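# Relocate ball to other post's cup, return frame

## Task

Carry the ball from its current cup to the cup on the other post, and set the frame back in its proper place resting on its supports. Finish with every gripper open and each arm moved away from the objects.

## Robot and tools

ROBOTS. There are three identical i2rt Big YAM arms: arm1, arm2 and arm3. Each has six joints, a two-finger gripper and a wrist camera. Two room cameras, cam_high and cam_low, are fixed in place. Calibrated foot (base_link) poses in the scene frame: arm1 at x=+1.453 y=+0.001 z=+0.802 with quat_wxyz=(+0.014, +0.006, +0.004, -1.000); arm2 at x=-0.723 y=+1.256 z=+0.793 with quat_wxyz=(+0.876, -0.005, -0.006, -0.483); arm3 at x=-0.733 y=-1.253 z=+0.780 with quat_wxyz=(+0.875, -0.001, +0.002, +0.484). Each foot faces along its own +x. A hand reaches roughly 1.0 m from the joint1 axis when fully stretched.

FRAMES. Everything uses one scene frame: origin on the floor, +z up, metres. The "hand" point lies between the finger pads, about 1 cm short of the tips. Fingers point along the hand's +z; they open and close along its y. hand_target is the hand pose matching the joint targets the drive currently holds; under load the hand may sit short of it. Printed hand positions can be off, more so at long reach.

JOINTS (absolute values in radians; gripper in metres; tolerance for done in brackets): joint1_rad -2.879..2.879 [0.045], turns the arm about its foot, positive counter-clockwise from above, 0 points along the foot's facing. joint2_rad 0..3.141 [0.14], shoulder, 0 has the upper arm pointing back roughly level, increasing lifts it up then forward. joint3_rad 0..3.019 [0.09], elbow, 0 folded, increasing opens. joint4_rad -1.692..1.57 [0.055], hand pitch, positive tips fingers up. joint5_rad -1.57..1.57 [0.03], sideways swing, positive to the arm's right. joint6_rad -2.094..2.094 [0.035], roll, positive clockwise viewed from behind the hand. gripper_m 0..0.093 [0.003], fingertip gap; each pad pushes with about 50 to 64 N (some weaker, some up to a fifth stronger).

TOOL move. Arguments: arm1, arm2, arm3 (each optional) and cameras. Each arm entry may contain "joints" (an object keyed by joint name with absolute targets; any subset), "target" (one list of seven numbers [x, y, z, qw, qx, qy, qz], an absolute hand pose in the scene frame, metres and unit quaternion, in the same form the "hand" line prints), and "speed" (m/s, 0.002 to 0.5, default 0.25; only allowed with target; rotation is capped at twice that value in rad/s). With a target, joints may contain only gripper_m. The hand then travels a straight line from its hand_target toward the given pose. All hand paths in one call finish together, paced by the slowest; a path lasts 0.5 to 10 s and is cut off otherwise, and a whole action cannot exceed 15 s. Each control step clips the path point to within 100 mm and 20 degrees of the measured hand and solves damped inverse kinematics, favouring position. Expect centimetre-level error, lag, wandering, and overspeed near full stretch. Paths ignore obstacles and other arms. Joint moves run each joint at its own rate, so the hand can arc widely. An arm omitted from a call gets nothing new but may still push toward an earlier target. Unknown keys make a call invalid; out-of-range values get it refused, and a refusal (or a stop) cancels the rest of your queued move, wait and finished_scene calls for that scene. cameras: list from arm1_cam_wrist, arm2_cam_wrist, arm3_cam_wrist, cam_high, cam_low, all; omitted or ["all"] gives all, [] gives none.

RESULTS. Each robot's state: joint_positions, Joint velocities (same order, rad/s, gripper m/s; "within noise" when still), joint torques (N m, positive toward larger joint values; numbers 3 and 4 wrap at ±28), hand, hand_target, joint_status and hand_status. A "move" line lists each commanded robot as done or its worst status. "as last shown" marks robots not in the action; their statuses read "not commanded". "pictures" names the images' cameras in order; images may lag the state slightly. Status words: off_target (stopped away from the target, may still push); time_out (joints keep a nearby target and keep pushing; on_its_own lists them; send the reported position to relax); not_followed, "joint command not followed" or "pose unreachable" (a safety check held back the arm, often for self or arm collision; it may retry until given new targets). on_its_own shows uncommanded activity; "held at" is a target, not a reading. limit_stop_at_motor_heat follows a heat fault; resend the target.

GRIPPER READINGS. Gripping a hard object at full force reads up to 0.005 m below its width (some grippers up to 0.002 m above). Closed on nothing: 0.000 to 0.003. In free air readings run up to 0.003 m wide. Targets just under the touch reading give a light hold; about 0.005 m below (deeper for soft, small or round things) gives full force. Open well above the reading to release.

wait: seconds (0 to 10) plus optional cameras; commands nothing, returns state and images.
zoom_image: camera (one name) and region [x0, y0, x1, y1] in pixels of that camera's latest image, origin top-left, at most 504x504; the camera must be in the latest images.
finished_scene: scene, the current scene's number; ends it irreversibly, and the goal must hold without the robots.

CAMERAS. Images are 896x504; calibration (OpenCV K, distortion, T_world_to_cam) is given per camera and can be slightly off; wrist camera poses derive from joint readings.

AVOID. Knocking anything off the work area or to the floor fails the task. A hard press between two robots fails and ends the scene, and a gripper closing on another arm's fingers counts as one; the safety check may act too late and does not stop fingers, housings or wrist cameras meeting. Arms never stop on contact and can push hard. Avoid drops, releasing moving parts, slams and hard shoves. Holding loads, long stretches or pushing at unreachable poses heats motors: MOTOR HOT appears at 85 °C, and at 100 °C the arm goes limp for 30 to 60 s or more. Loose objects may occasionally get nudged by outside forces.

Each tool is called after "Call:" as name([rows], argument=value, ...), one row to a line, values as JSON.

## Session

Call:
move()

Call:
zoom_image(camera="cam_high", region=[360, 220, 540, 360])

Call:
zoom_image(camera="cam_low", region=[300, 220, 600, 504])

Scene clock: 0.00 s.
Joint torques (N m): no reading
Motor temperatures (°C): arm1=[31 26 28 24 26 26 24] | arm2=[25 27 25 26 24 22 26] | arm3=[28 27 23 27 25 26 24]
Heat: arm1: hottest joint1_rad 31 °C; arm2: hottest joint2_rad 27 °C; arm3: hottest joint1_rad 28 °C.
Joint velocities: within noise
arm1.joint_positions: joint1_rad=-0.430 joint2_rad=+0.456 joint3_rad=+1.451 joint4_rad=-1.496 joint5_rad=+0.008 joint6_rad=-0.169 gripper_m=+0.09396
arm1.joint_status: not commanded
arm1.hand: x=+1.3223 y=+0.0502 z=+1.3611 quat_wxyz=(+0.151, -0.856, +0.099, +0.484) (m; scene frame)
arm1.hand_target: x=+1.3243 y=+0.0492 z=+1.3709 quat_wxyz=(+0.154, -0.850, +0.098, +0.494) (m; scene frame)
arm1.hand_status: not commanded
arm2.joint_positions: joint1_rad=-0.159 joint2_rad=+0.563 joint3_rad=+1.339 joint4_rad=-1.223 joint5_rad=+0.179 joint6_rad=+0.060 gripper_m=+0.09396
arm2.joint_status: not commanded
arm2.hand: x=-0.6649 y=+1.0411 z=+1.3495 quat_wxyz=(-0.418, -0.522, -0.658, +0.347) (m; scene frame)
arm2.hand_target: x=-0.6663 y=+1.0445 z=+1.3603 quat_wxyz=(-0.427, -0.519, -0.652, +0.352) (m; scene frame)
arm2.hand_status: not commanded
arm3.joint_positions: joint1_rad=+0.085 joint2_rad=+0.453 joint3_rad=+1.334 joint4_rad=-1.235 joint5_rad=+0.195 joint6_rad=+0.111 gripper_m=+0.09396
arm3.joint_status: not commanded
arm3.hand: x=-0.6184 y=-1.1050 z=+1.3466 quat_wxyz=(-0.512, +0.337, -0.747, -0.257) (m; scene frame)
arm3.hand_target: x=-0.6203 y=-1.1087 z=+1.3586 quat_wxyz=(-0.521, +0.333, -0.740, -0.264) (m; scene frame)
arm3.hand_status: not commanded
pictures: arm1_cam_wrist, arm2_cam_wrist, arm3_cam_wrist, cam_high, cam_low
camera_calibration:
arm1_cam_wrist: T_world_to_cam=[[0.328646, 0.927293, 0.179216, -0.727029], [0.883572, -0.234848, -0.40515, -0.602697], [-0.333605, 0.291502, -0.896513, 1.77148], [0, 0, 0, 1]] pos_world=[1.36243, 0.0162388, 1.47426]
arm2_cam_wrist: T_world_to_cam=[[-0.977649, -0.209434, 0.0184212, -0.45841], [-0.189655, 0.840709, -0.507188, -0.309064], [0.0907357, -0.499346, -0.861638, 1.86683], [0, 0, 0, 1]] pos_world=[-0.676167, 1.09602, 1.46022]
arm3_cam_wrist: T_world_to_cam=[[0.770835, -0.636201, -0.0325708, -0.182713], [-0.544462, -0.631415, -0.552156, -0.28753], [0.330717, 0.443355, -0.833104, 1.94245], [0, 0, 0, 1]] pos_world=[-0.658109, -1.15899, 1.45355]

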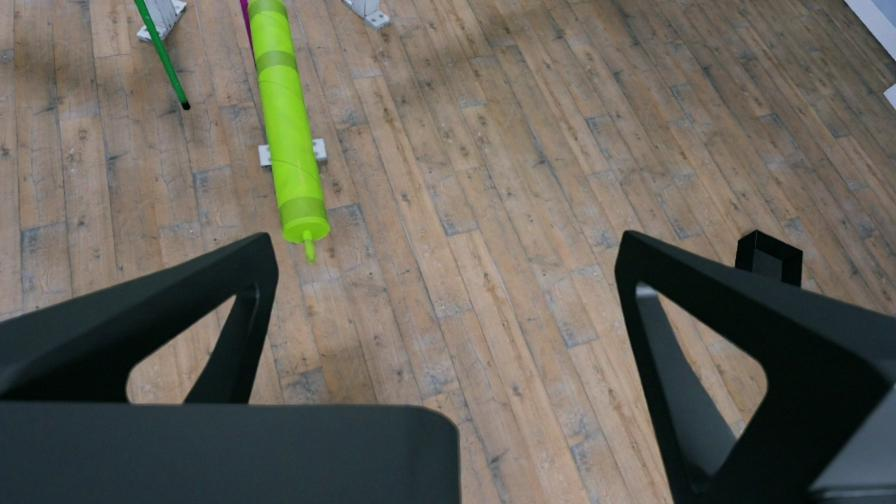

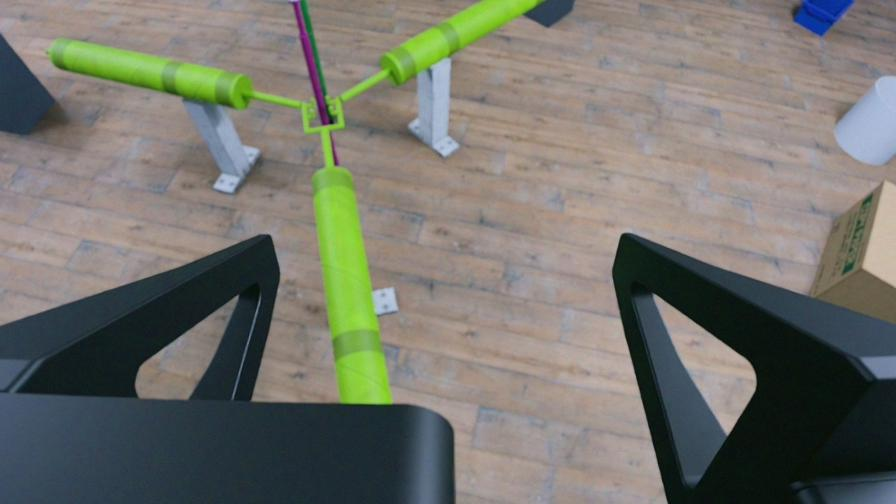

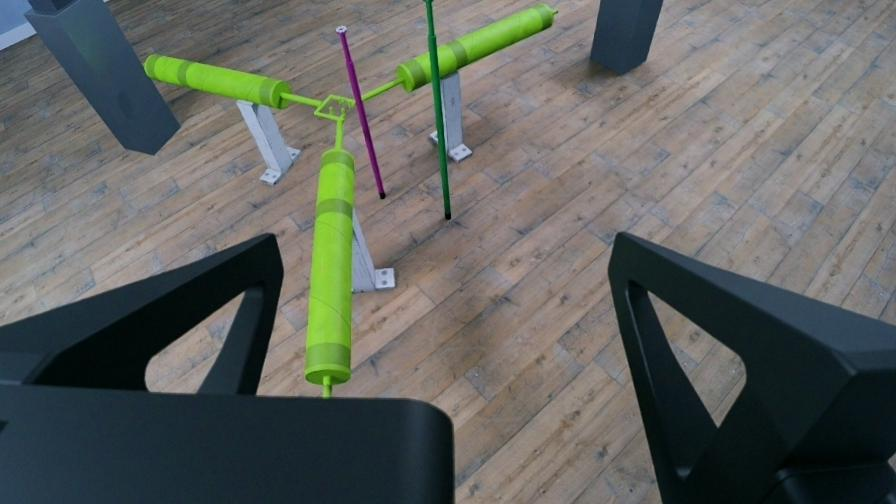

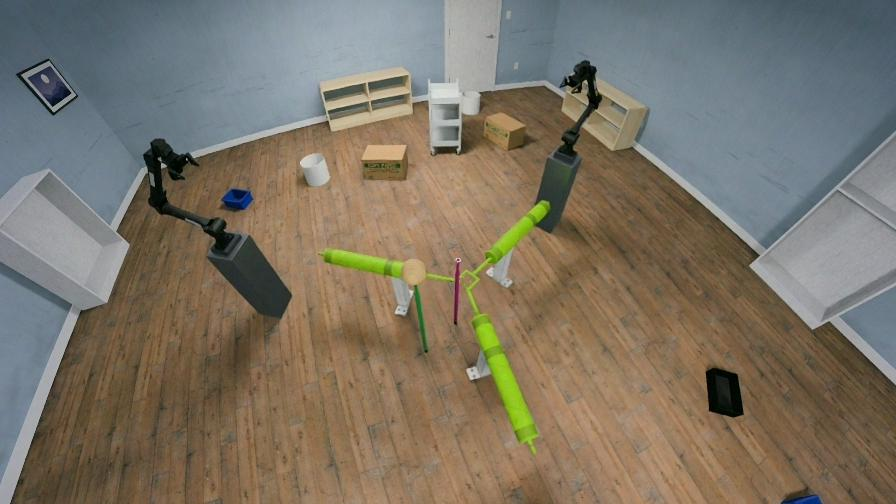

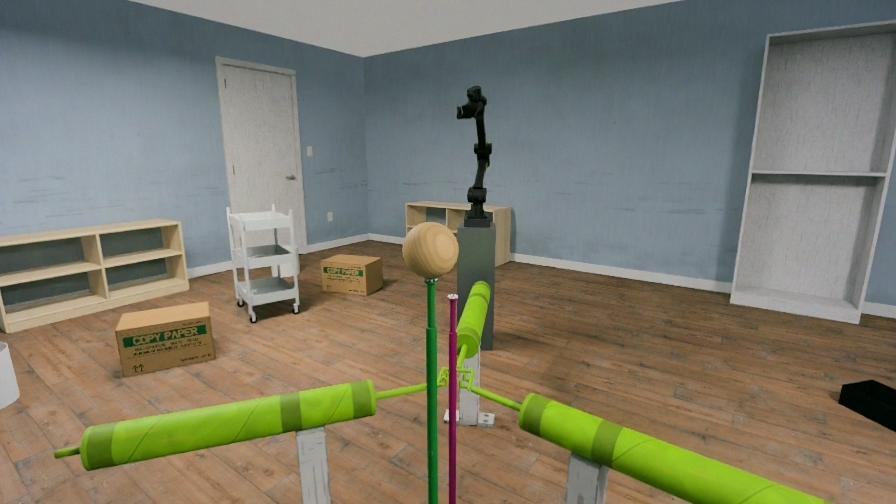

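Scaled by 2.800 from the camera's 896x504 image, which has a finer 1280x720 frame.

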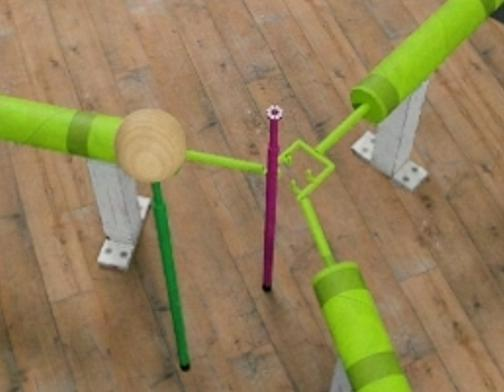

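Scaled by 1.680 from the camera's 896x504 image, which has a finer 1280x720 frame.

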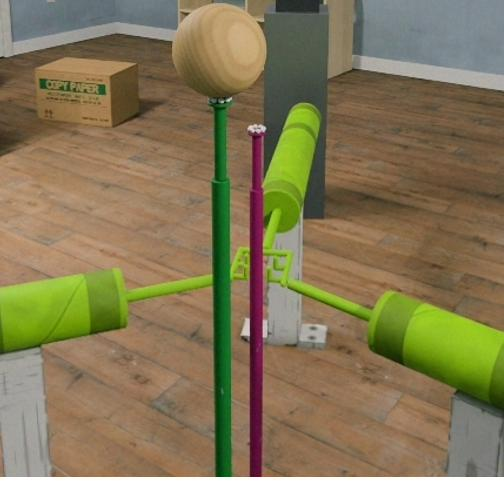

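Call:
zoom_image(camera="cam_high", region=[440, 250, 500, 300])

Call:
zoom_image(camera="arm2_cam_wrist", region=[270, 70, 390, 180])

Call:
zoom_image(camera="arm3_cam_wrist", region=[280, 60, 420, 160])

Call:
zoom_image(camera="cam_low", region=[410, 340, 510, 420])

Call:
zoom_image(camera="arm3_cam_wrist", region=[260, 320, 460, 440])

Scaled by 8.400 from the camera's 896x504 image, which has a finer 1280x720 frame.

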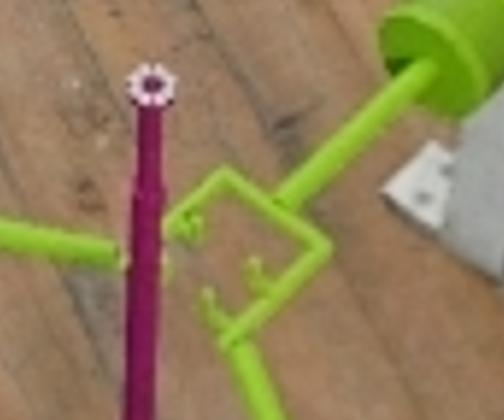

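Scaled by 4.200 from the camera's 896x504 image, which has a finer 1280x720 frame.

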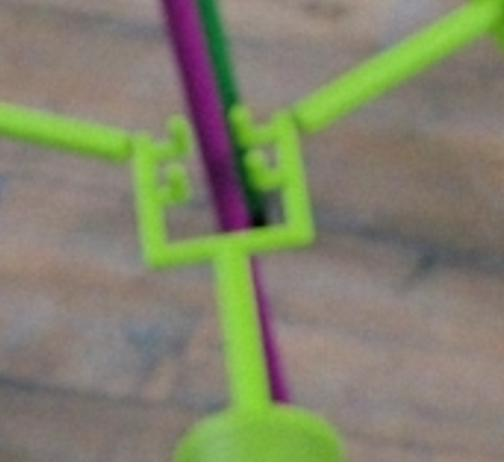

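Scaled by 3.600 from the camera's 896x504 image, which has a finer 1280x720 frame.

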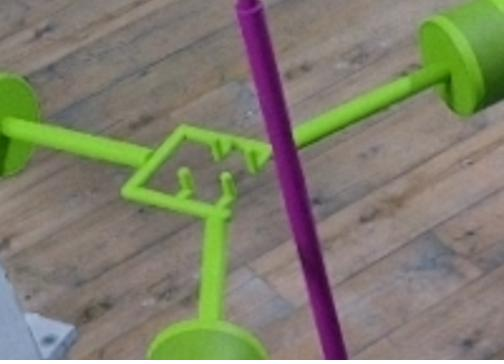

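Scaled by 5.040 from the camera's 896x504 image, which has a finer 1280x720 frame.

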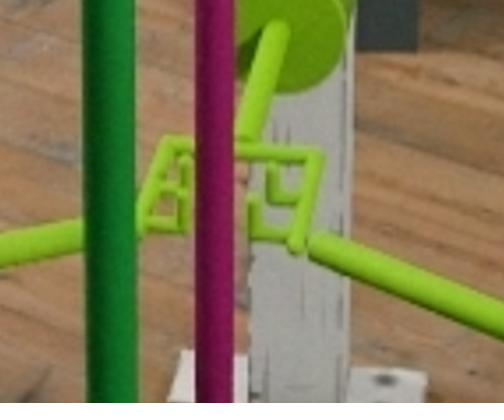

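Scaled by 2.520 from the camera's 896x504 image, which has a finer 1280x720 frame.

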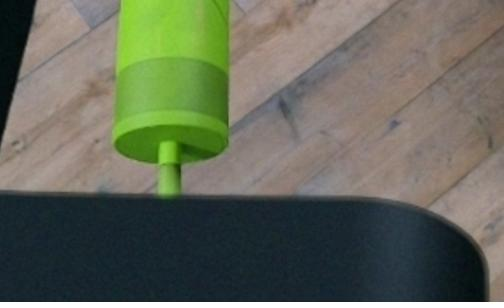

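Call:
move(arm1={"target":[0.93,0.02,0.74,0.0106,-0.983,0.0601,0.1733]}, arm2={"target":[-0.5,1.02,0.74,0.1464,0.5291,0.8306,-0.0933]}, arm3={"target":[-0.66,-0.74,0.74,0.1526,-0.47,0.8654,0.0828]})

Scene clock: 86.27 s.
Joint torques (N m): arm1=[-2.02 -14.56 8.12 1.44 -0.11 0.21] | arm2=[1.79 -6.53 6.37 0.92 -0.1 0.1] | arm3=[-0.09 -11.34 9.92 1.36 0.13 0.13]
Motor temperatures (°C): arm1=[30 26 34 24 26 25 23] | arm2=[25 27 37 26 24 22 26] | arm3=[28 27 34 27 24 25 24]
Heat: arm1: hottest joint3_rad 34 °C; arm2: hottest joint3_rad 37 °C; arm3: hottest joint3_rad 34 °C.
move: arm1 off_target; arm2 off_target; arm3 off_target
Joint velocities: within noise
arm1.joint_positions: joint1_rad=-0.042 joint2_rad=+1.869 joint3_rad=+0.938 joint4_rad=-0.329 joint5_rad=+0.028 joint6_rad=+0.089 gripper_m=+0.09396
arm1.joint_status: not commanded
arm1.hand: x=+0.9527 y=+0.0134 z=+0.7280 quat_wxyz=(+0.013, -0.987, +0.052, +0.149) (m; scene frame)
arm1.hand_target: x=+0.9308 y=+0.0201 z=+0.7408 quat_wxyz=(+0.011, -0.983, +0.060, +0.173) (m; scene frame)
arm1.hand_status: off_target (0.027 m and 2.9 deg from the pose sent, 0.735 m and 42.1 deg at the start)
arm2.joint_positions: joint1_rad=+0.254 joint2_rad=+1.492 joint3_rad=+0.403 joint4_rad=-0.196 joint5_rad=+0.125 joint6_rad=+0.358 gripper_m=+0.09396
arm2.joint_status: not commanded
arm2.hand: x=-0.5152 y=+1.0300 z=+0.7380 quat_wxyz=(-0.134, -0.528, -0.833, +0.093) (m; scene frame)
arm2.hand_target: x=-0.5004 y=+1.0205 z=+0.7407 quat_wxyz=(-0.146, -0.529, -0.831, +0.093) (m; scene frame)
arm2.hand_status: off_target (0.018 m and 1.5 deg from the pose sent, 0.632 m and 47.3 deg at the start)
arm3.joint_positions: joint1_rad=+0.473 joint2_rad=+1.820 joint3_rad=+0.957 joint4_rad=-0.430 joint5_rad=+0.166 joint6_rad=+0.453 gripper_m=+0.09396
arm3.joint_status: not commanded
arm3.hand: x=-0.6620 y=-0.7617 z=+0.7340 quat_wxyz=(-0.144, +0.477, -0.865, -0.066) (m; scene frame)
arm3.hand_target: x=-0.6601 y=-0.7408 z=+0.7406 quat_wxyz=(-0.153, +0.470, -0.865, -0.083) (m; scene frame)
arm3.hand_status: off_target (0.023 m and 2.3 deg from the pose sent, 0.709 m and 50.5 deg at the start)
pictures: arm1_cam_wrist, arm2_cam_wrist, arm3_cam_wrist, cam_high, cam_low
camera_calibration:
arm1_cam_wrist: T_world_to_cam=[[0.105712, 0.993888, 0.0317971, -0.139022], [0.938829, -0.110294, 0.326243, -1.12801], [0.327756, -0.00463596, -0.944751, 0.500354], [0, 0, 0, 1]] pos_world=[0.909713, 0.0160797, 0.845136]
arm2_cam_wrist: T_world_to_cam=[[-0.907177, -0.42038, 0.0176022, -0.0488649], [-0.398521, 0.871917, 0.284503, -1.30559], [-0.134947, 0.25108, -0.958513, 0.503074], [0, 0, 0, 1]] pos_world=[-0.496744, 0.991508, 0.854507]
arm3_cam_wrist: T_world_to_cam=[[0.847963, -0.52964, 0.020971, 0.142335], [-0.508793, -0.802219, 0.312369, -1.17386], [-0.14862, -0.275547, -0.949729, 0.514913], [0, 0, 0, 1]] pos_world=[-0.64142, -0.724422, 0.85272]

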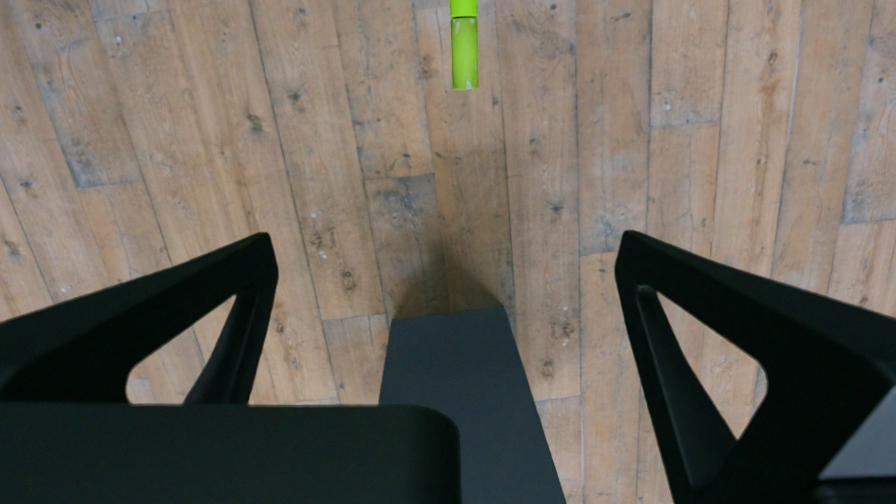

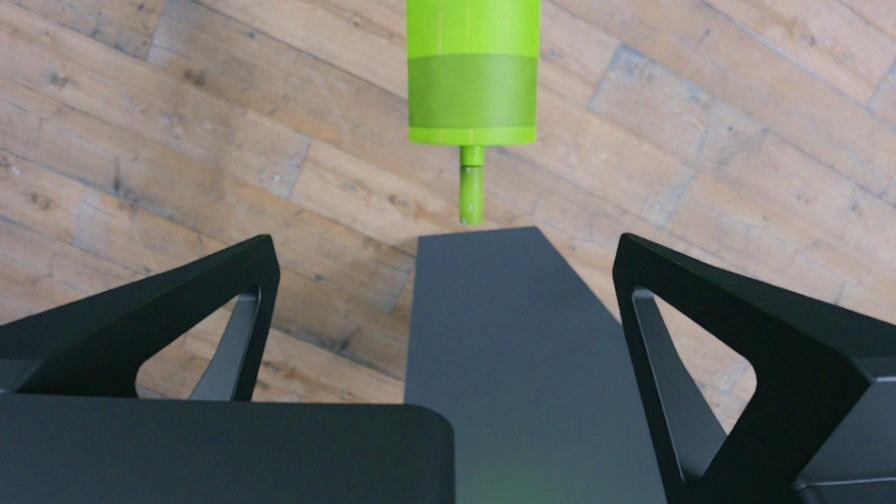

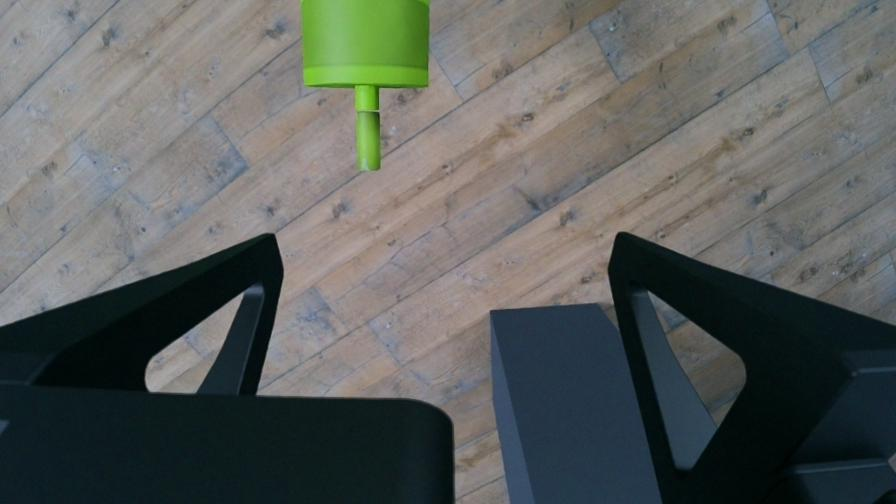

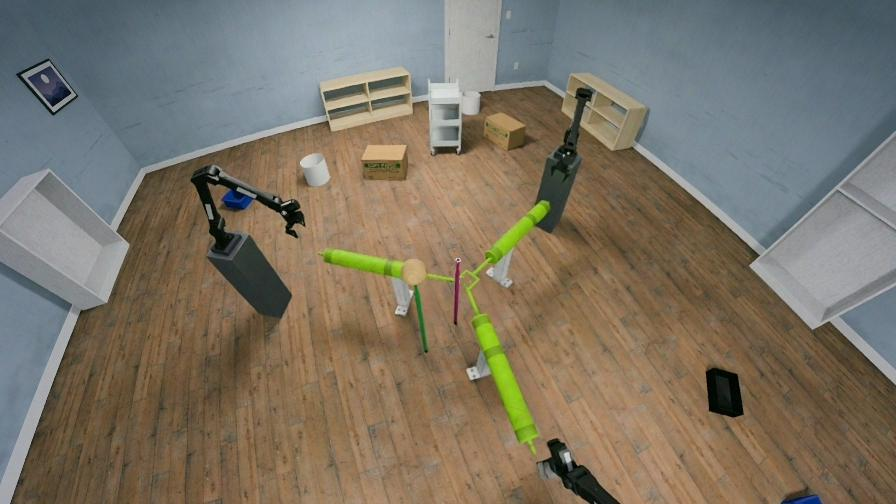

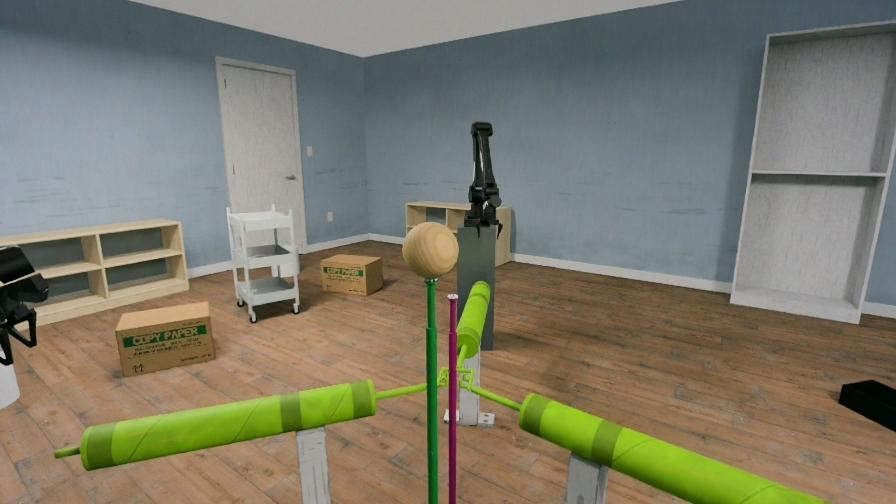

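Call:
move(arm1={"target":[0.876,0.05,0.6,0.0106,-0.983,0.0601,0.1733]}, arm2={"target":[-0.533,1.03,0.6,0.1464,0.5291,0.8306,-0.0933]}, arm3={"target":[-0.705,-0.705,0.6,0.1526,-0.47,0.8654,0.0828]})

Scene clock: 96.20 s.
Joint torques (N m): arm1=[-1.9 -18.2 6.02 1.5 -0.11 0.06] | arm2=[0.15 -9.11 -0.42 0.92 -0.12 -0.16] | arm3=[0.32 -13.57 7.27 1.44 0.36 0.13]
Motor temperatures (°C): arm1=[30 28 34 24 26 25 23] | arm2=[25 28 36 26 24 22 26] | arm3=[28 28 34 27 24 25 24]
Heat: arm1: hottest joint3_rad 34 °C; arm2: hottest joint3_rad 36 °C; arm3: hottest joint3_rad 34 °C.
move: arm1 off_target; arm2 done; arm3 off_target
Joint velocities: within noise
arm1.joint_positions: joint1_rad=-0.097 joint2_rad=+2.277 joint3_rad=+1.153 joint4_rad=-0.129 joint5_rad=+0.010 joint6_rad=+0.058 gripper_m=+0.09396
arm1.joint_status: not commanded
arm1.hand: x=+0.8952 y=+0.0429 z=+0.5923 quat_wxyz=(+0.010, -0.986, +0.062, +0.153) (m; scene frame)
arm1.hand_target: x=+0.8766 y=+0.0501 z=+0.6005 quat_wxyz=(+0.011, -0.983, +0.060, +0.173) (m; scene frame)
arm1.hand_status: off_target (0.022 m and 2.3 deg from the pose sent, 0.154 m and 3.0 deg at the start)
arm2.joint_positions: joint1_rad=+0.215 joint2_rad=+2.121 joint3_rad=+0.388 joint4_rad=+0.484 joint5_rad=+0.108 joint6_rad=+0.328 gripper_m=+0.09396
arm2.joint_status: not commanded
arm2.hand: x=-0.5298 y=+1.0308 z=+0.6060 quat_wxyz=(-0.150, -0.531, -0.829, +0.093) (m; scene frame)
arm2.hand_target: x=-0.5330 y=+1.0301 z=+0.6002 quat_wxyz=(-0.146, -0.529, -0.830, +0.093) (m; scene frame)
arm2.hand_status: done (0.007 m and 0.5 deg from the pose sent, 0.139 m and 1.5 deg at the start)
arm3.joint_positions: joint1_rad=+0.563 joint2_rad=+2.192 joint3_rad=+1.083 joint4_rad=-0.192 joint5_rad=+0.190 joint6_rad=+0.545 gripper_m=+0.09396
arm3.joint_status: not commanded
arm3.hand: x=-0.7030 y=-0.7210 z=+0.6008 quat_wxyz=(-0.146, +0.475, -0.865, -0.070) (m; scene frame)
arm3.hand_target: x=-0.7051 y=-0.7056 z=+0.6003 quat_wxyz=(-0.152, +0.470, -0.865, -0.083) (m; scene frame)
arm3.hand_status: off_target (0.016 m and 1.7 deg from the pose sent, 0.152 m and 2.3 deg at the start)
pictures: arm1_cam_wrist, arm2_cam_wrist, arm3_cam_wrist, cam_high, cam_low
camera_calibration:
arm1_cam_wrist: T_world_to_cam=[[0.125465, 0.991809, 0.0239424, -0.170936], [0.939175, -0.126515, 0.319287, -1.02203], [0.319701, -0.0175733, -0.947356, 0.400399], [0, 0, 0, 1]] pos_world=[0.853306, 0.0472699, 0.709734]
arm2_cam_wrist: T_world_to_cam=[[-0.909872, -0.414887, -0.00157303, -0.0549501], [-0.401193, 0.878861, 0.25816, -1.26708], [-0.105725, 0.235524, -0.966101, 0.410524], [0, 0, 0, 1]] pos_world=[-0.514938, 0.994101, 0.723631]
arm3_cam_wrist: T_world_to_cam=[[0.846047, -0.532893, 0.0151372, 0.201202], [-0.51141, -0.803266, 0.305325, -1.11882], [-0.150546, -0.26606, -0.952128, 0.400437], [0, 0, 0, 1]] pos_world=[-0.682116, -0.684948, 0.719824]

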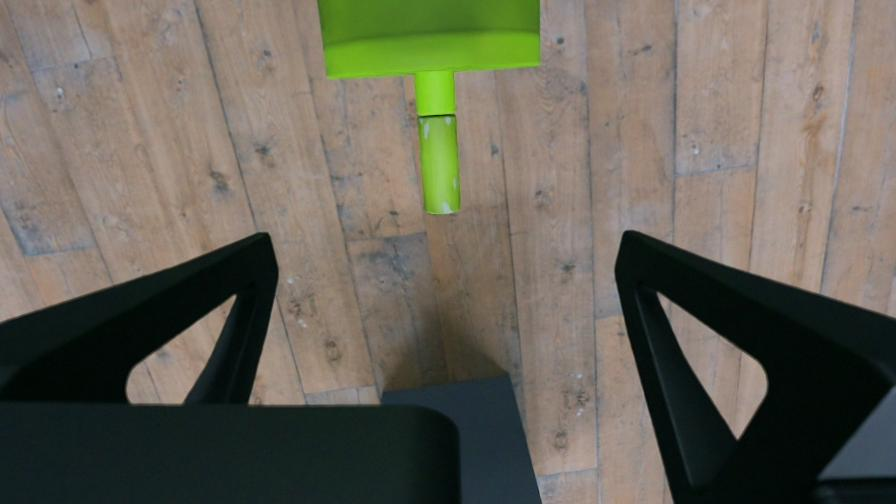

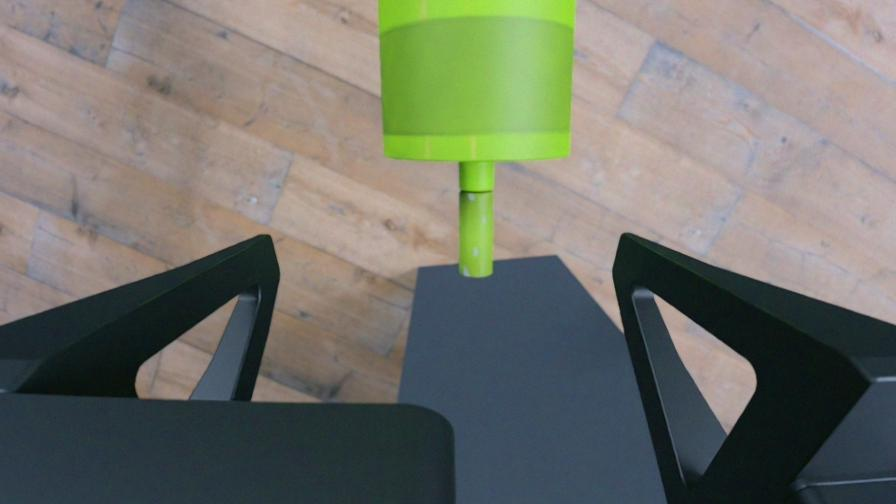

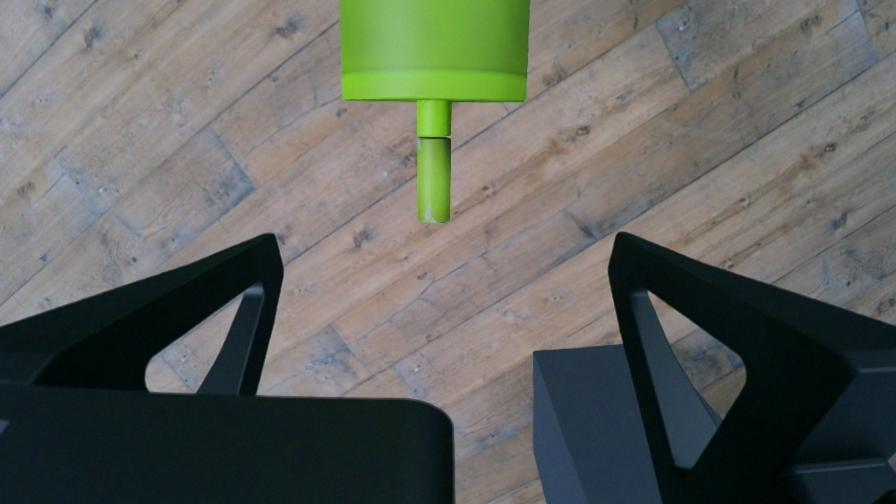

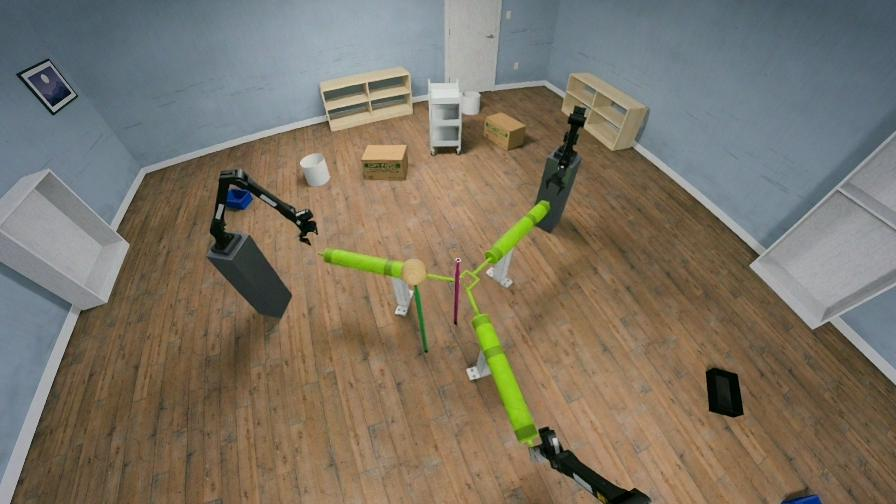

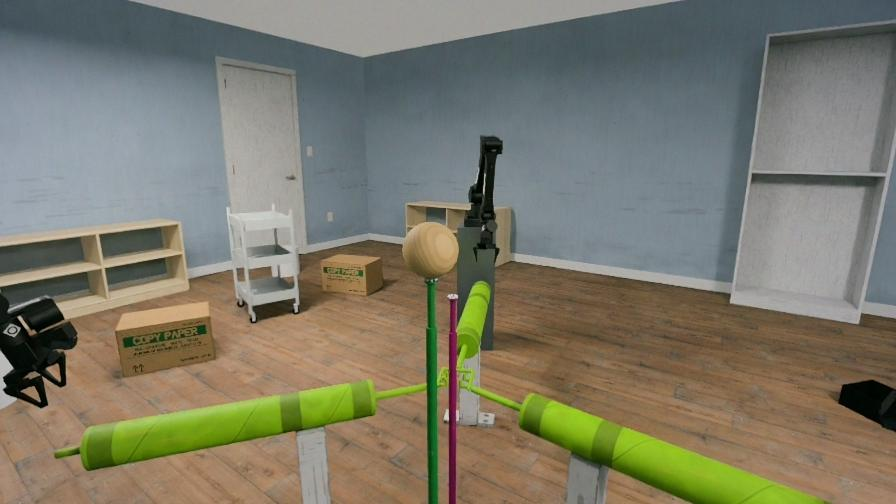

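Call:
move(arm1={"target":[0.874,0.053,0.485,0.0106,-0.983,0.0601,0.1733]}, arm2={"target":[-0.559,1.047,0.475,0.1464,0.5291,0.8306,-0.0933]}, arm3={"target":[-0.711,-0.706,0.48,0.1526,-0.47,0.8654,0.0828]})

Scene clock: 112.33 s.
Joint torques (N m): arm1=[-2.08 -20.07 4.48 1.44 -0.12 0.05] | arm2=[0.15 -10.23 -3.15 1.02 -0.12 -0.14] | arm3=[0.73 -14.97 4.97 1.42 0.36 0.13]
Motor temperatures (°C): arm1=[30 30 33 24 26 25 23] | arm2=[25 28 33 26 24 22 26] | arm3=[28 29 32 27 24 25 24]
Heat: arm1: hottest joint3_rad 33 °C; arm2: hottest joint3_rad 33 °C; arm3: hottest joint3_rad 32 °C.
move: arm1 off_target; arm2 done; arm3 off_target
Joint velocities: within noise
arm1.joint_positions: joint1_rad=-0.098 joint2_rad=+2.569 joint3_rad=+1.294 joint4_rad=+0.022 joint5_rad=+0.009 joint6_rad=+0.054 gripper_m=+0.09396
arm1.joint_status: not commanded
arm1.hand: x=+0.8929 y=+0.0445 z=+0.4750 quat_wxyz=(+0.010, -0.986, +0.061, +0.153) (m; scene frame)
arm1.hand_target: x=+0.8743 y=+0.0531 z=+0.4856 quat_wxyz=(+0.011, -0.983, +0.060, +0.173) (m; scene frame)
arm1.hand_status: off_target (0.023 m and 2.4 deg from the pose sent, 0.110 m and 2.3 deg at the start)
arm2.joint_positions: joint1_rad=+0.185 joint2_rad=+2.681 joint3_rad=+0.541 joint4_rad=+0.886 joint5_rad=+0.098 joint6_rad=+0.300 gripper_m=+0.09396
arm2.joint_status: not commanded
arm2.hand: x=-0.5564 y=+1.0479 z=+0.4804 quat_wxyz=(-0.146, -0.531, -0.830, +0.092) (m; scene frame)
arm2.hand_target: x=-0.5590 y=+1.0471 z=+0.4751 quat_wxyz=(-0.146, -0.529, -0.831, +0.093) (m; scene frame)
arm2.hand_status: done (0.006 m and 0.3 deg from the pose sent, 0.135 m and 0.5 deg at the start)
arm3.joint_positions: joint1_rad=+0.571 joint2_rad=+2.495 joint3_rad=+1.206 joint4_rad=-0.009 joint5_rad=+0.193 joint6_rad=+0.557 gripper_m=+0.09396
arm3.joint_status: not commanded
arm3.hand: x=-0.7069 y=-0.7170 z=+0.4816 quat_wxyz=(-0.147, +0.473, -0.866, -0.072) (m; scene frame)
arm3.hand_target: x=-0.7111 y=-0.7062 z=+0.4804 quat_wxyz=(-0.153, +0.470, -0.865, -0.083) (m; scene frame)
arm3.hand_status: off_target (0.012 m and 1.4 deg from the pose sent, 0.122 m and 1.7 deg at the start)
pictures: arm1_cam_wrist, arm2_cam_wrist, arm3_cam_wrist, cam_high, cam_low
camera_calibration:
arm1_cam_wrist: T_world_to_cam=[[0.122628, 0.992164, 0.0239571, -0.166929], [0.939258, -0.123818, 0.3201, -0.982821], [0.320558, -0.0167512, -0.947081, 0.289136], [0, 0, 0, 1]] pos_world=[0.850908, 0.0487728, 0.592435]
arm2_cam_wrist: T_world_to_cam=[[-0.909811, -0.415022, 0.00108147, -0.0733277], [-0.39984, 0.87722, 0.265732, -1.26152], [-0.111233, 0.241333, -0.964046, 0.272203], [0, 0, 0, 1]] pos_world=[-0.540841, 1.0105, 0.597721]
arm3_cam_wrist: T_world_to_cam=[[0.843833, -0.536458, 0.0125683, 0.205531], [-0.514813, -0.802735, 0.300972, -1.08104], [-0.15137, -0.260441, -0.95355, 0.291695], [0, 0, 0, 1]] pos_world=[-0.685815, -0.681563, 0.600927]

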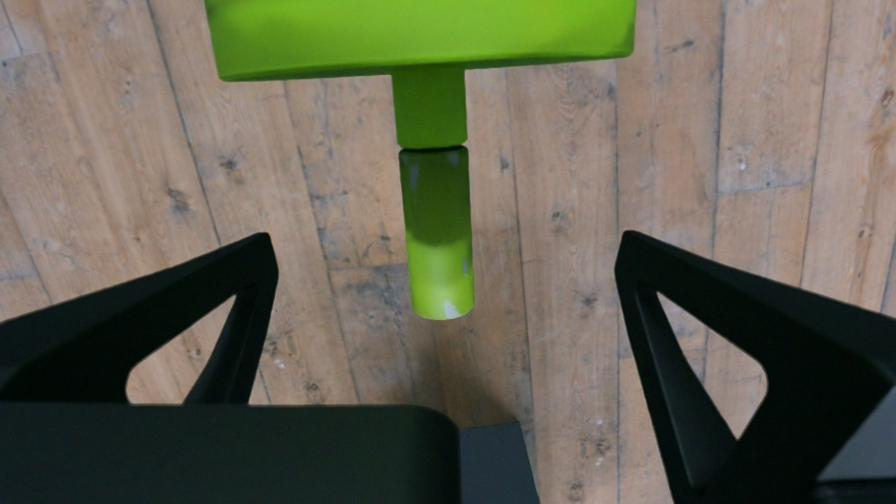

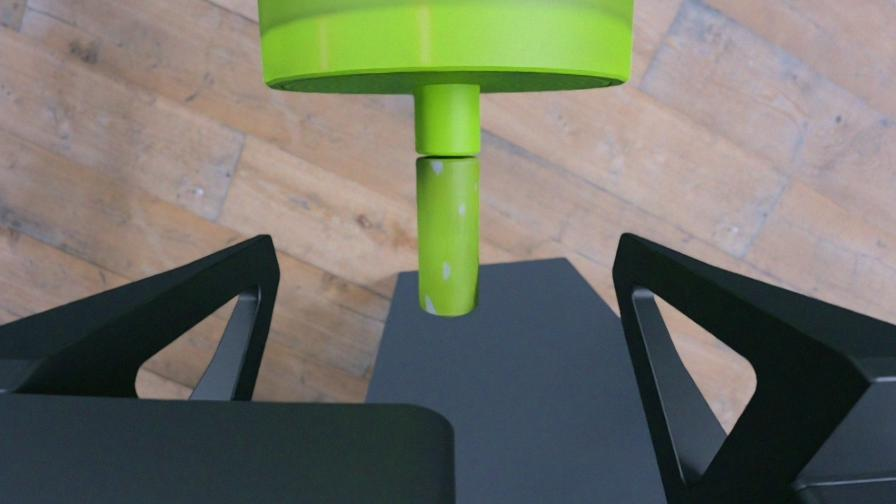

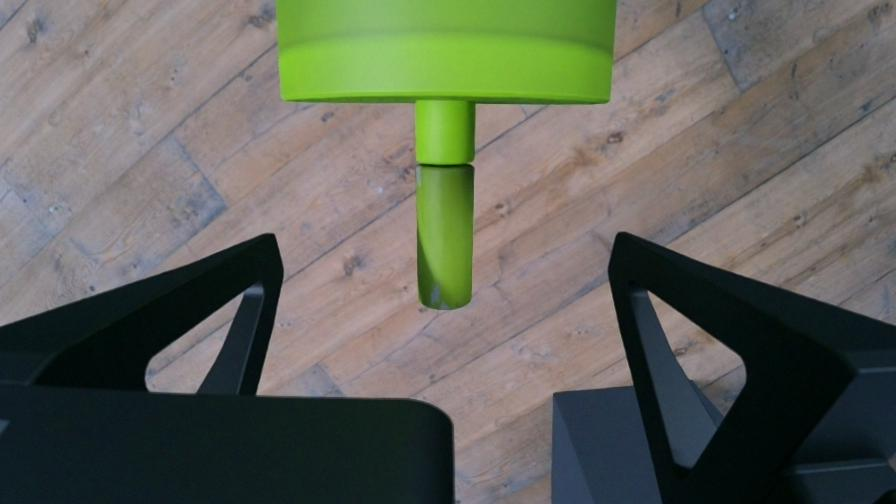

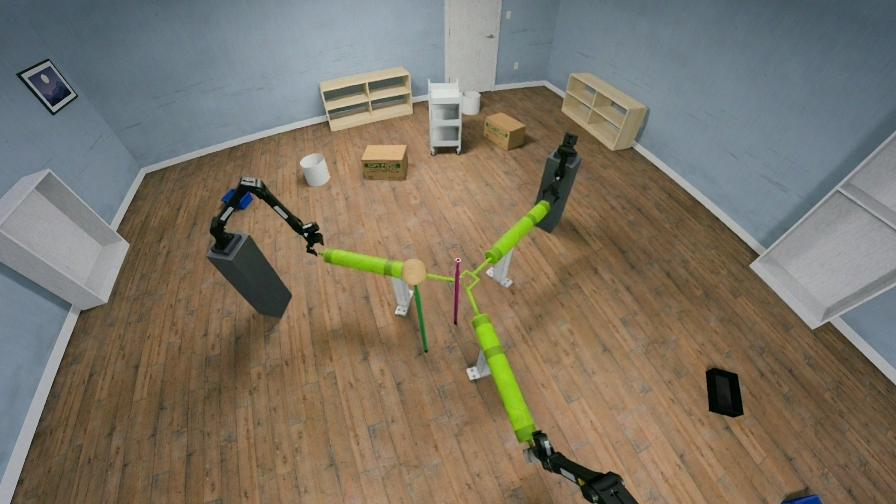

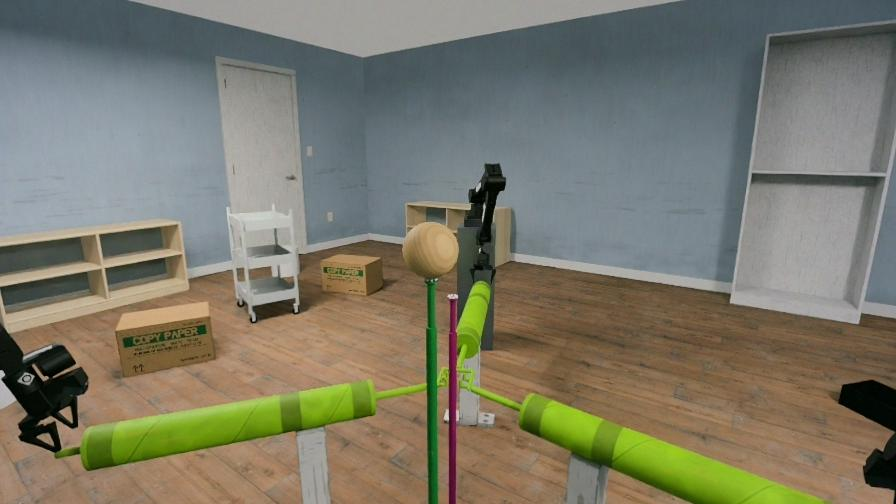

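Call:
move(arm1={"target":[0.876,0.053,0.449,0.0106,-0.983,0.0601,0.1733]}, arm2={"target":[-0.559,1.044,0.438,0.1464,0.5291,0.8306,-0.0933]}, arm3={"target":[-0.713,-0.709,0.438,0.1526,-0.47,0.8654,0.0828]}, cameras=[])

Call:
move(arm1={"joints":{"gripper_m":0.008}}, arm2={"joints":{"gripper_m":0.008}}, arm3={"joints":{"gripper_m":0.008}})

Scene clock: 122.17 s.
Joint torques (N m): arm1=[-2.08 -19.25 4.22 1.57 -0.11 0.05] | arm2=[0.09 -10.34 -3.26 1.02 -0.12 -0.16] | arm3=[0.79 -15.03 4.49 1.43 0.36 0.13]
Motor temperatures (°C): arm1=[30 31 33 24 26 25 23] | arm2=[25 28 31 26 24 22 26] | arm3=[28 29 31 27 24 25 24]
Heat: arm1: hottest joint3_rad 33 °C; arm2: hottest joint3_rad 31 °C; arm3: hottest joint3_rad 31 °C.
move: arm1 off_target; arm2 done; arm3 off_target
Joint velocities: within noise
arm1.joint_positions: joint1_rad=-0.098 joint2_rad=+2.650 joint3_rad=+1.344 joint4_rad=+0.057 joint5_rad=+0.009 joint6_rad=+0.054 gripper_m=+0.09396
arm1.joint_status: not commanded
arm1.hand: x=+0.8925 y=+0.0448 z=+0.4432 quat_wxyz=(+0.010, -0.986, +0.061, +0.155) (m; scene frame)
arm1.hand_target: x=+0.8764 y=+0.0531 z=+0.4494 quat_wxyz=(+0.011, -0.983, +0.060, +0.173) (m; scene frame)
arm1.hand_status: off_target (0.019 m and 2.1 deg from the pose sent, 0.032 m and 2.4 deg at the start)
arm2.joint_positions: joint1_rad=+0.176 joint2_rad=+2.791 joint3_rad=+0.629 joint4_rad=+0.909 joint5_rad=+0.096 joint6_rad=+0.291 gripper_m=+0.09396
arm2.joint_status: not commanded
arm2.hand: x=-0.5555 y=+1.0439 z=+0.4441 quat_wxyz=(-0.146, -0.531, -0.830, +0.092) (m; scene frame)
arm2.hand_target: x=-0.5590 y=+1.0441 z=+0.4382 quat_wxyz=(-0.146, -0.529, -0.831, +0.093) (m; scene frame)
arm2.hand_status: done (0.007 m and 0.2 deg from the pose sent, 0.043 m and 0.3 deg at the start)
arm3.joint_positions: joint1_rad=+0.574 joint2_rad=+2.597 joint3_rad=+1.261 joint4_rad=+0.040 joint5_rad=+0.195 joint6_rad=+0.560 gripper_m=+0.09396
arm3.joint_status: not commanded
arm3.hand: x=-0.7084 y=-0.7184 z=+0.4410 quat_wxyz=(-0.148, +0.472, -0.866, -0.073) (m; scene frame)
arm3.hand_target: x=-0.7131 y=-0.7094 z=+0.4382 quat_wxyz=(-0.152, +0.470, -0.865, -0.083) (m; scene frame)
arm3.hand_status: off_target (0.011 m and 1.3 deg from the pose sent, 0.045 m and 1.4 deg at the start)
pictures: none
No camera images: "cameras" was empty.

Scene clock: 123.00 s.
Joint torques (N m): arm1=[-2.02 -19.31 4.21 1.55 0.07 0.29] | arm2=[0.21 -10.4 -3.26 0.99 -0.12 -0.14] | arm3=[0.79 -15.03 4.49 1.43 0.2 0.12]
Motor temperatures (°C): arm1=[30 32 33 24 26 25 23] | arm2=[25 28 31 26 24 22 26] | arm3=[28 29 31 27 24 25 24]
Heat: arm1: hottest joint3_rad 33 °C; arm2: hottest joint3_rad 31 °C; arm3: hottest joint3_rad 31 °C.
move: arm1 off_target; arm2 off_target; arm3 off_target
Joint velocities: within noise
arm1.joint_positions: joint1_rad=-0.098 joint2_rad=+2.650 joint3_rad=+1.344 joint4_rad=+0.058 joint5_rad=+0.004 joint6_rad=+0.029 gripper_m=+0.01875
arm1.joint_status: gripper_m off_target (ended at +0.01879, target +0.00800)
arm1.hand: x=+0.8923 y=+0.0440 z=+0.4432 quat_wxyz=(+0.010, -0.987, +0.048, +0.155) (m; scene frame)
arm1.hand_target: x=+0.8764 y=+0.0530 z=+0.4494 quat_wxyz=(+0.011, -0.983, +0.060, +0.173) (m; scene frame)
arm1.hand_status: not commanded
arm2.joint_positions: joint1_rad=+0.175 joint2_rad=+2.791 joint3_rad=+0.629 joint4_rad=+0.910 joint5_rad=+0.096 joint6_rad=+0.289 gripper_m=+0.01782
arm2.joint_status: gripper_m off_target (ended at +0.01785, target +0.00800)
arm2.hand: x=-0.5556 y=+1.0438 z=+0.4440 quat_wxyz=(-0.146, -0.530, -0.830, +0.093) (m; scene frame)
arm2.hand_target: x=-0.5590 y=+1.0442 z=+0.4381 quat_wxyz=(-0.146, -0.529, -0.831, +0.093) (m; scene frame)
arm2.hand_status: not commanded
arm3.joint_positions: joint1_rad=+0.574 joint2_rad=+2.597 joint3_rad=+1.261 joint4_rad=+0.040 joint5_rad=+0.198 joint6_rad=+0.561 gripper_m=+0.01719
arm3.joint_status: gripper_m off_target (ended at +0.01723, target +0.00800)
arm3.hand: x=-0.7078 y=-0.7183 z=+0.4412 quat_wxyz=(-0.149, +0.471, -0.866, -0.072) (m; scene frame)
arm3.hand_target: x=-0.7130 y=-0.7093 z=+0.4382 quat_wxyz=(-0.152, +0.470, -0.865, -0.083) (m; scene frame)
arm3.hand_status: not commanded
pictures: arm1_cam_wrist, arm2_cam_wrist, arm3_cam_wrist, cam_high, cam_low
camera_calibration:
arm1_cam_wrist: T_world_to_cam=[[0.0969941, 0.994923, 0.0268277, -0.144119], [0.943689, -0.100499, 0.315201, -0.974903], [0.316297, -0.00525564, -0.948646, 0.263186], [0, 0, 0, 1]] pos_world=[0.850738, 0.0467945, 0.560827]
arm2_cam_wrist: T_world_to_cam=[[-0.909072, -0.416635, 0.00155501, -0.0724204], [-0.401433, 0.876888, 0.264421, -1.24789], [-0.111531, 0.239754, -0.964406, 0.239776], [0, 0, 0, 1]] pos_world=[-0.540038, 1.0066, 0.561324]
arm3_cam_wrist: T_world_to_cam=[[0.842404, -0.538658, 0.01421, 0.20282], [-0.517923, -0.802136, 0.297211, -1.07058], [-0.148697, -0.257732, -0.954706, 0.256962], [0, 0, 0, 1]] pos_world=[-0.687123, -0.68327, 0.560629]

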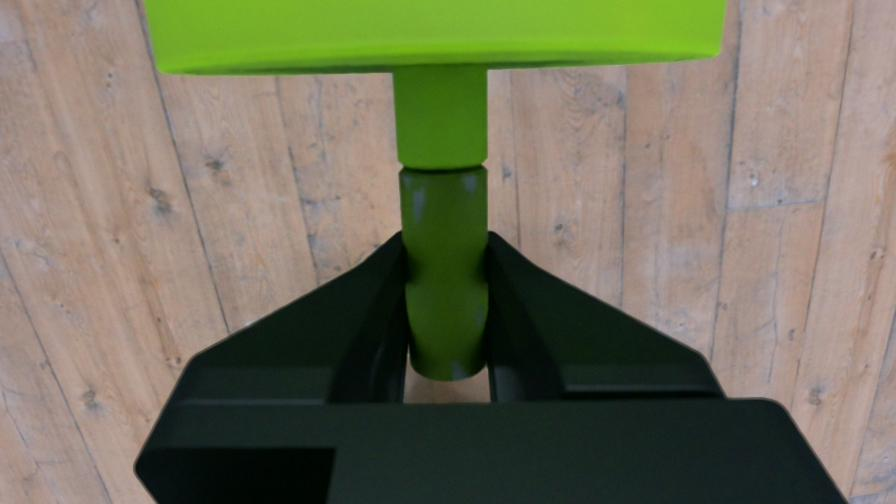

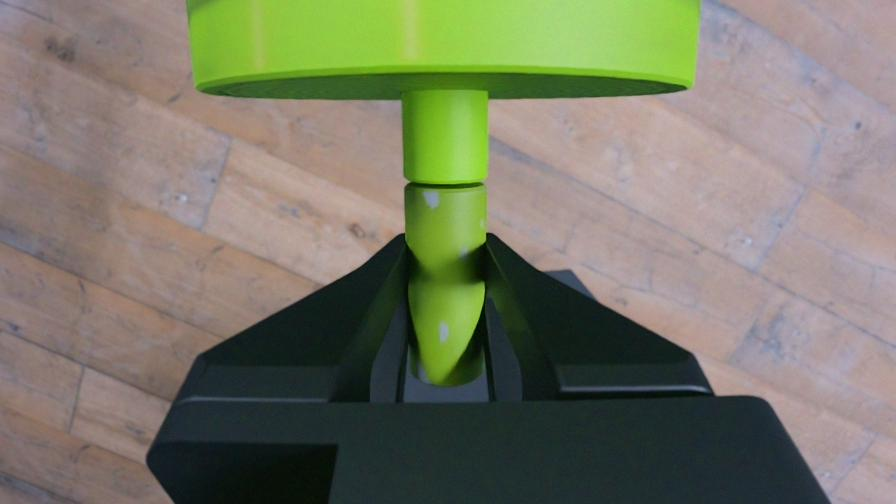

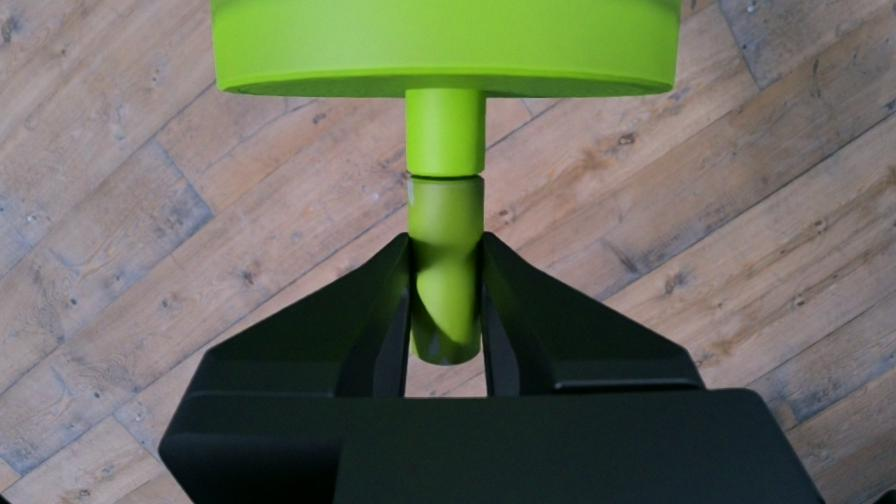

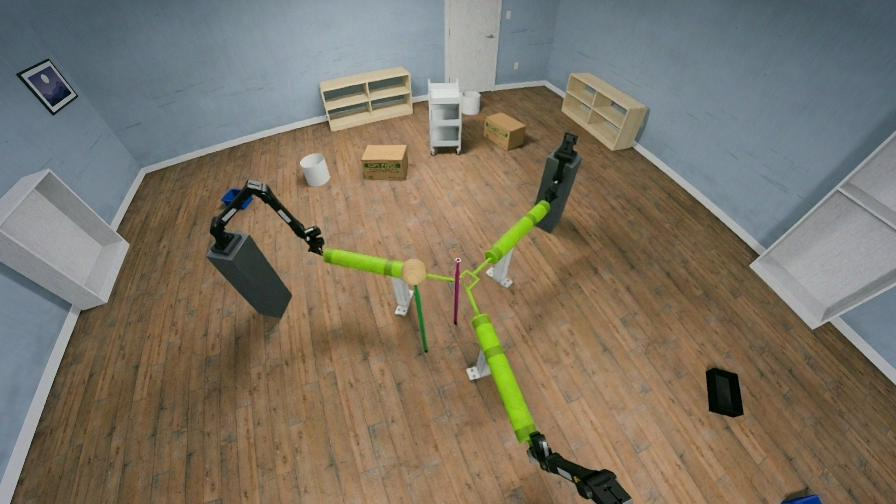

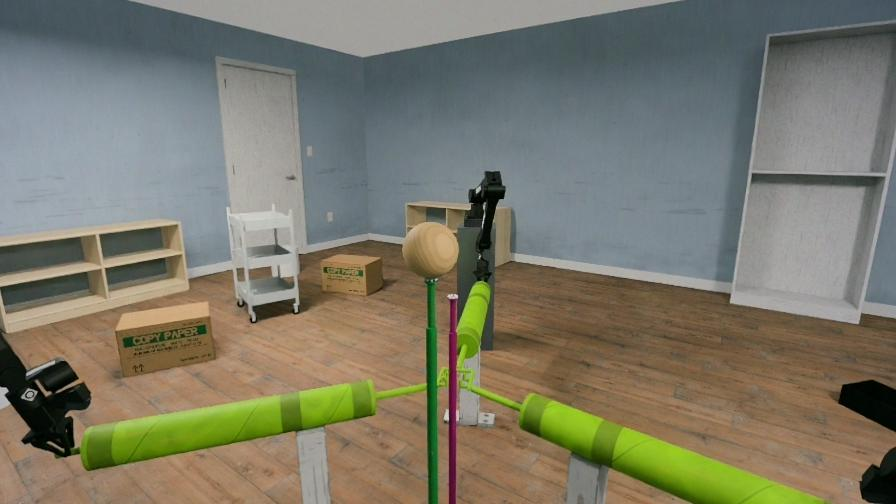

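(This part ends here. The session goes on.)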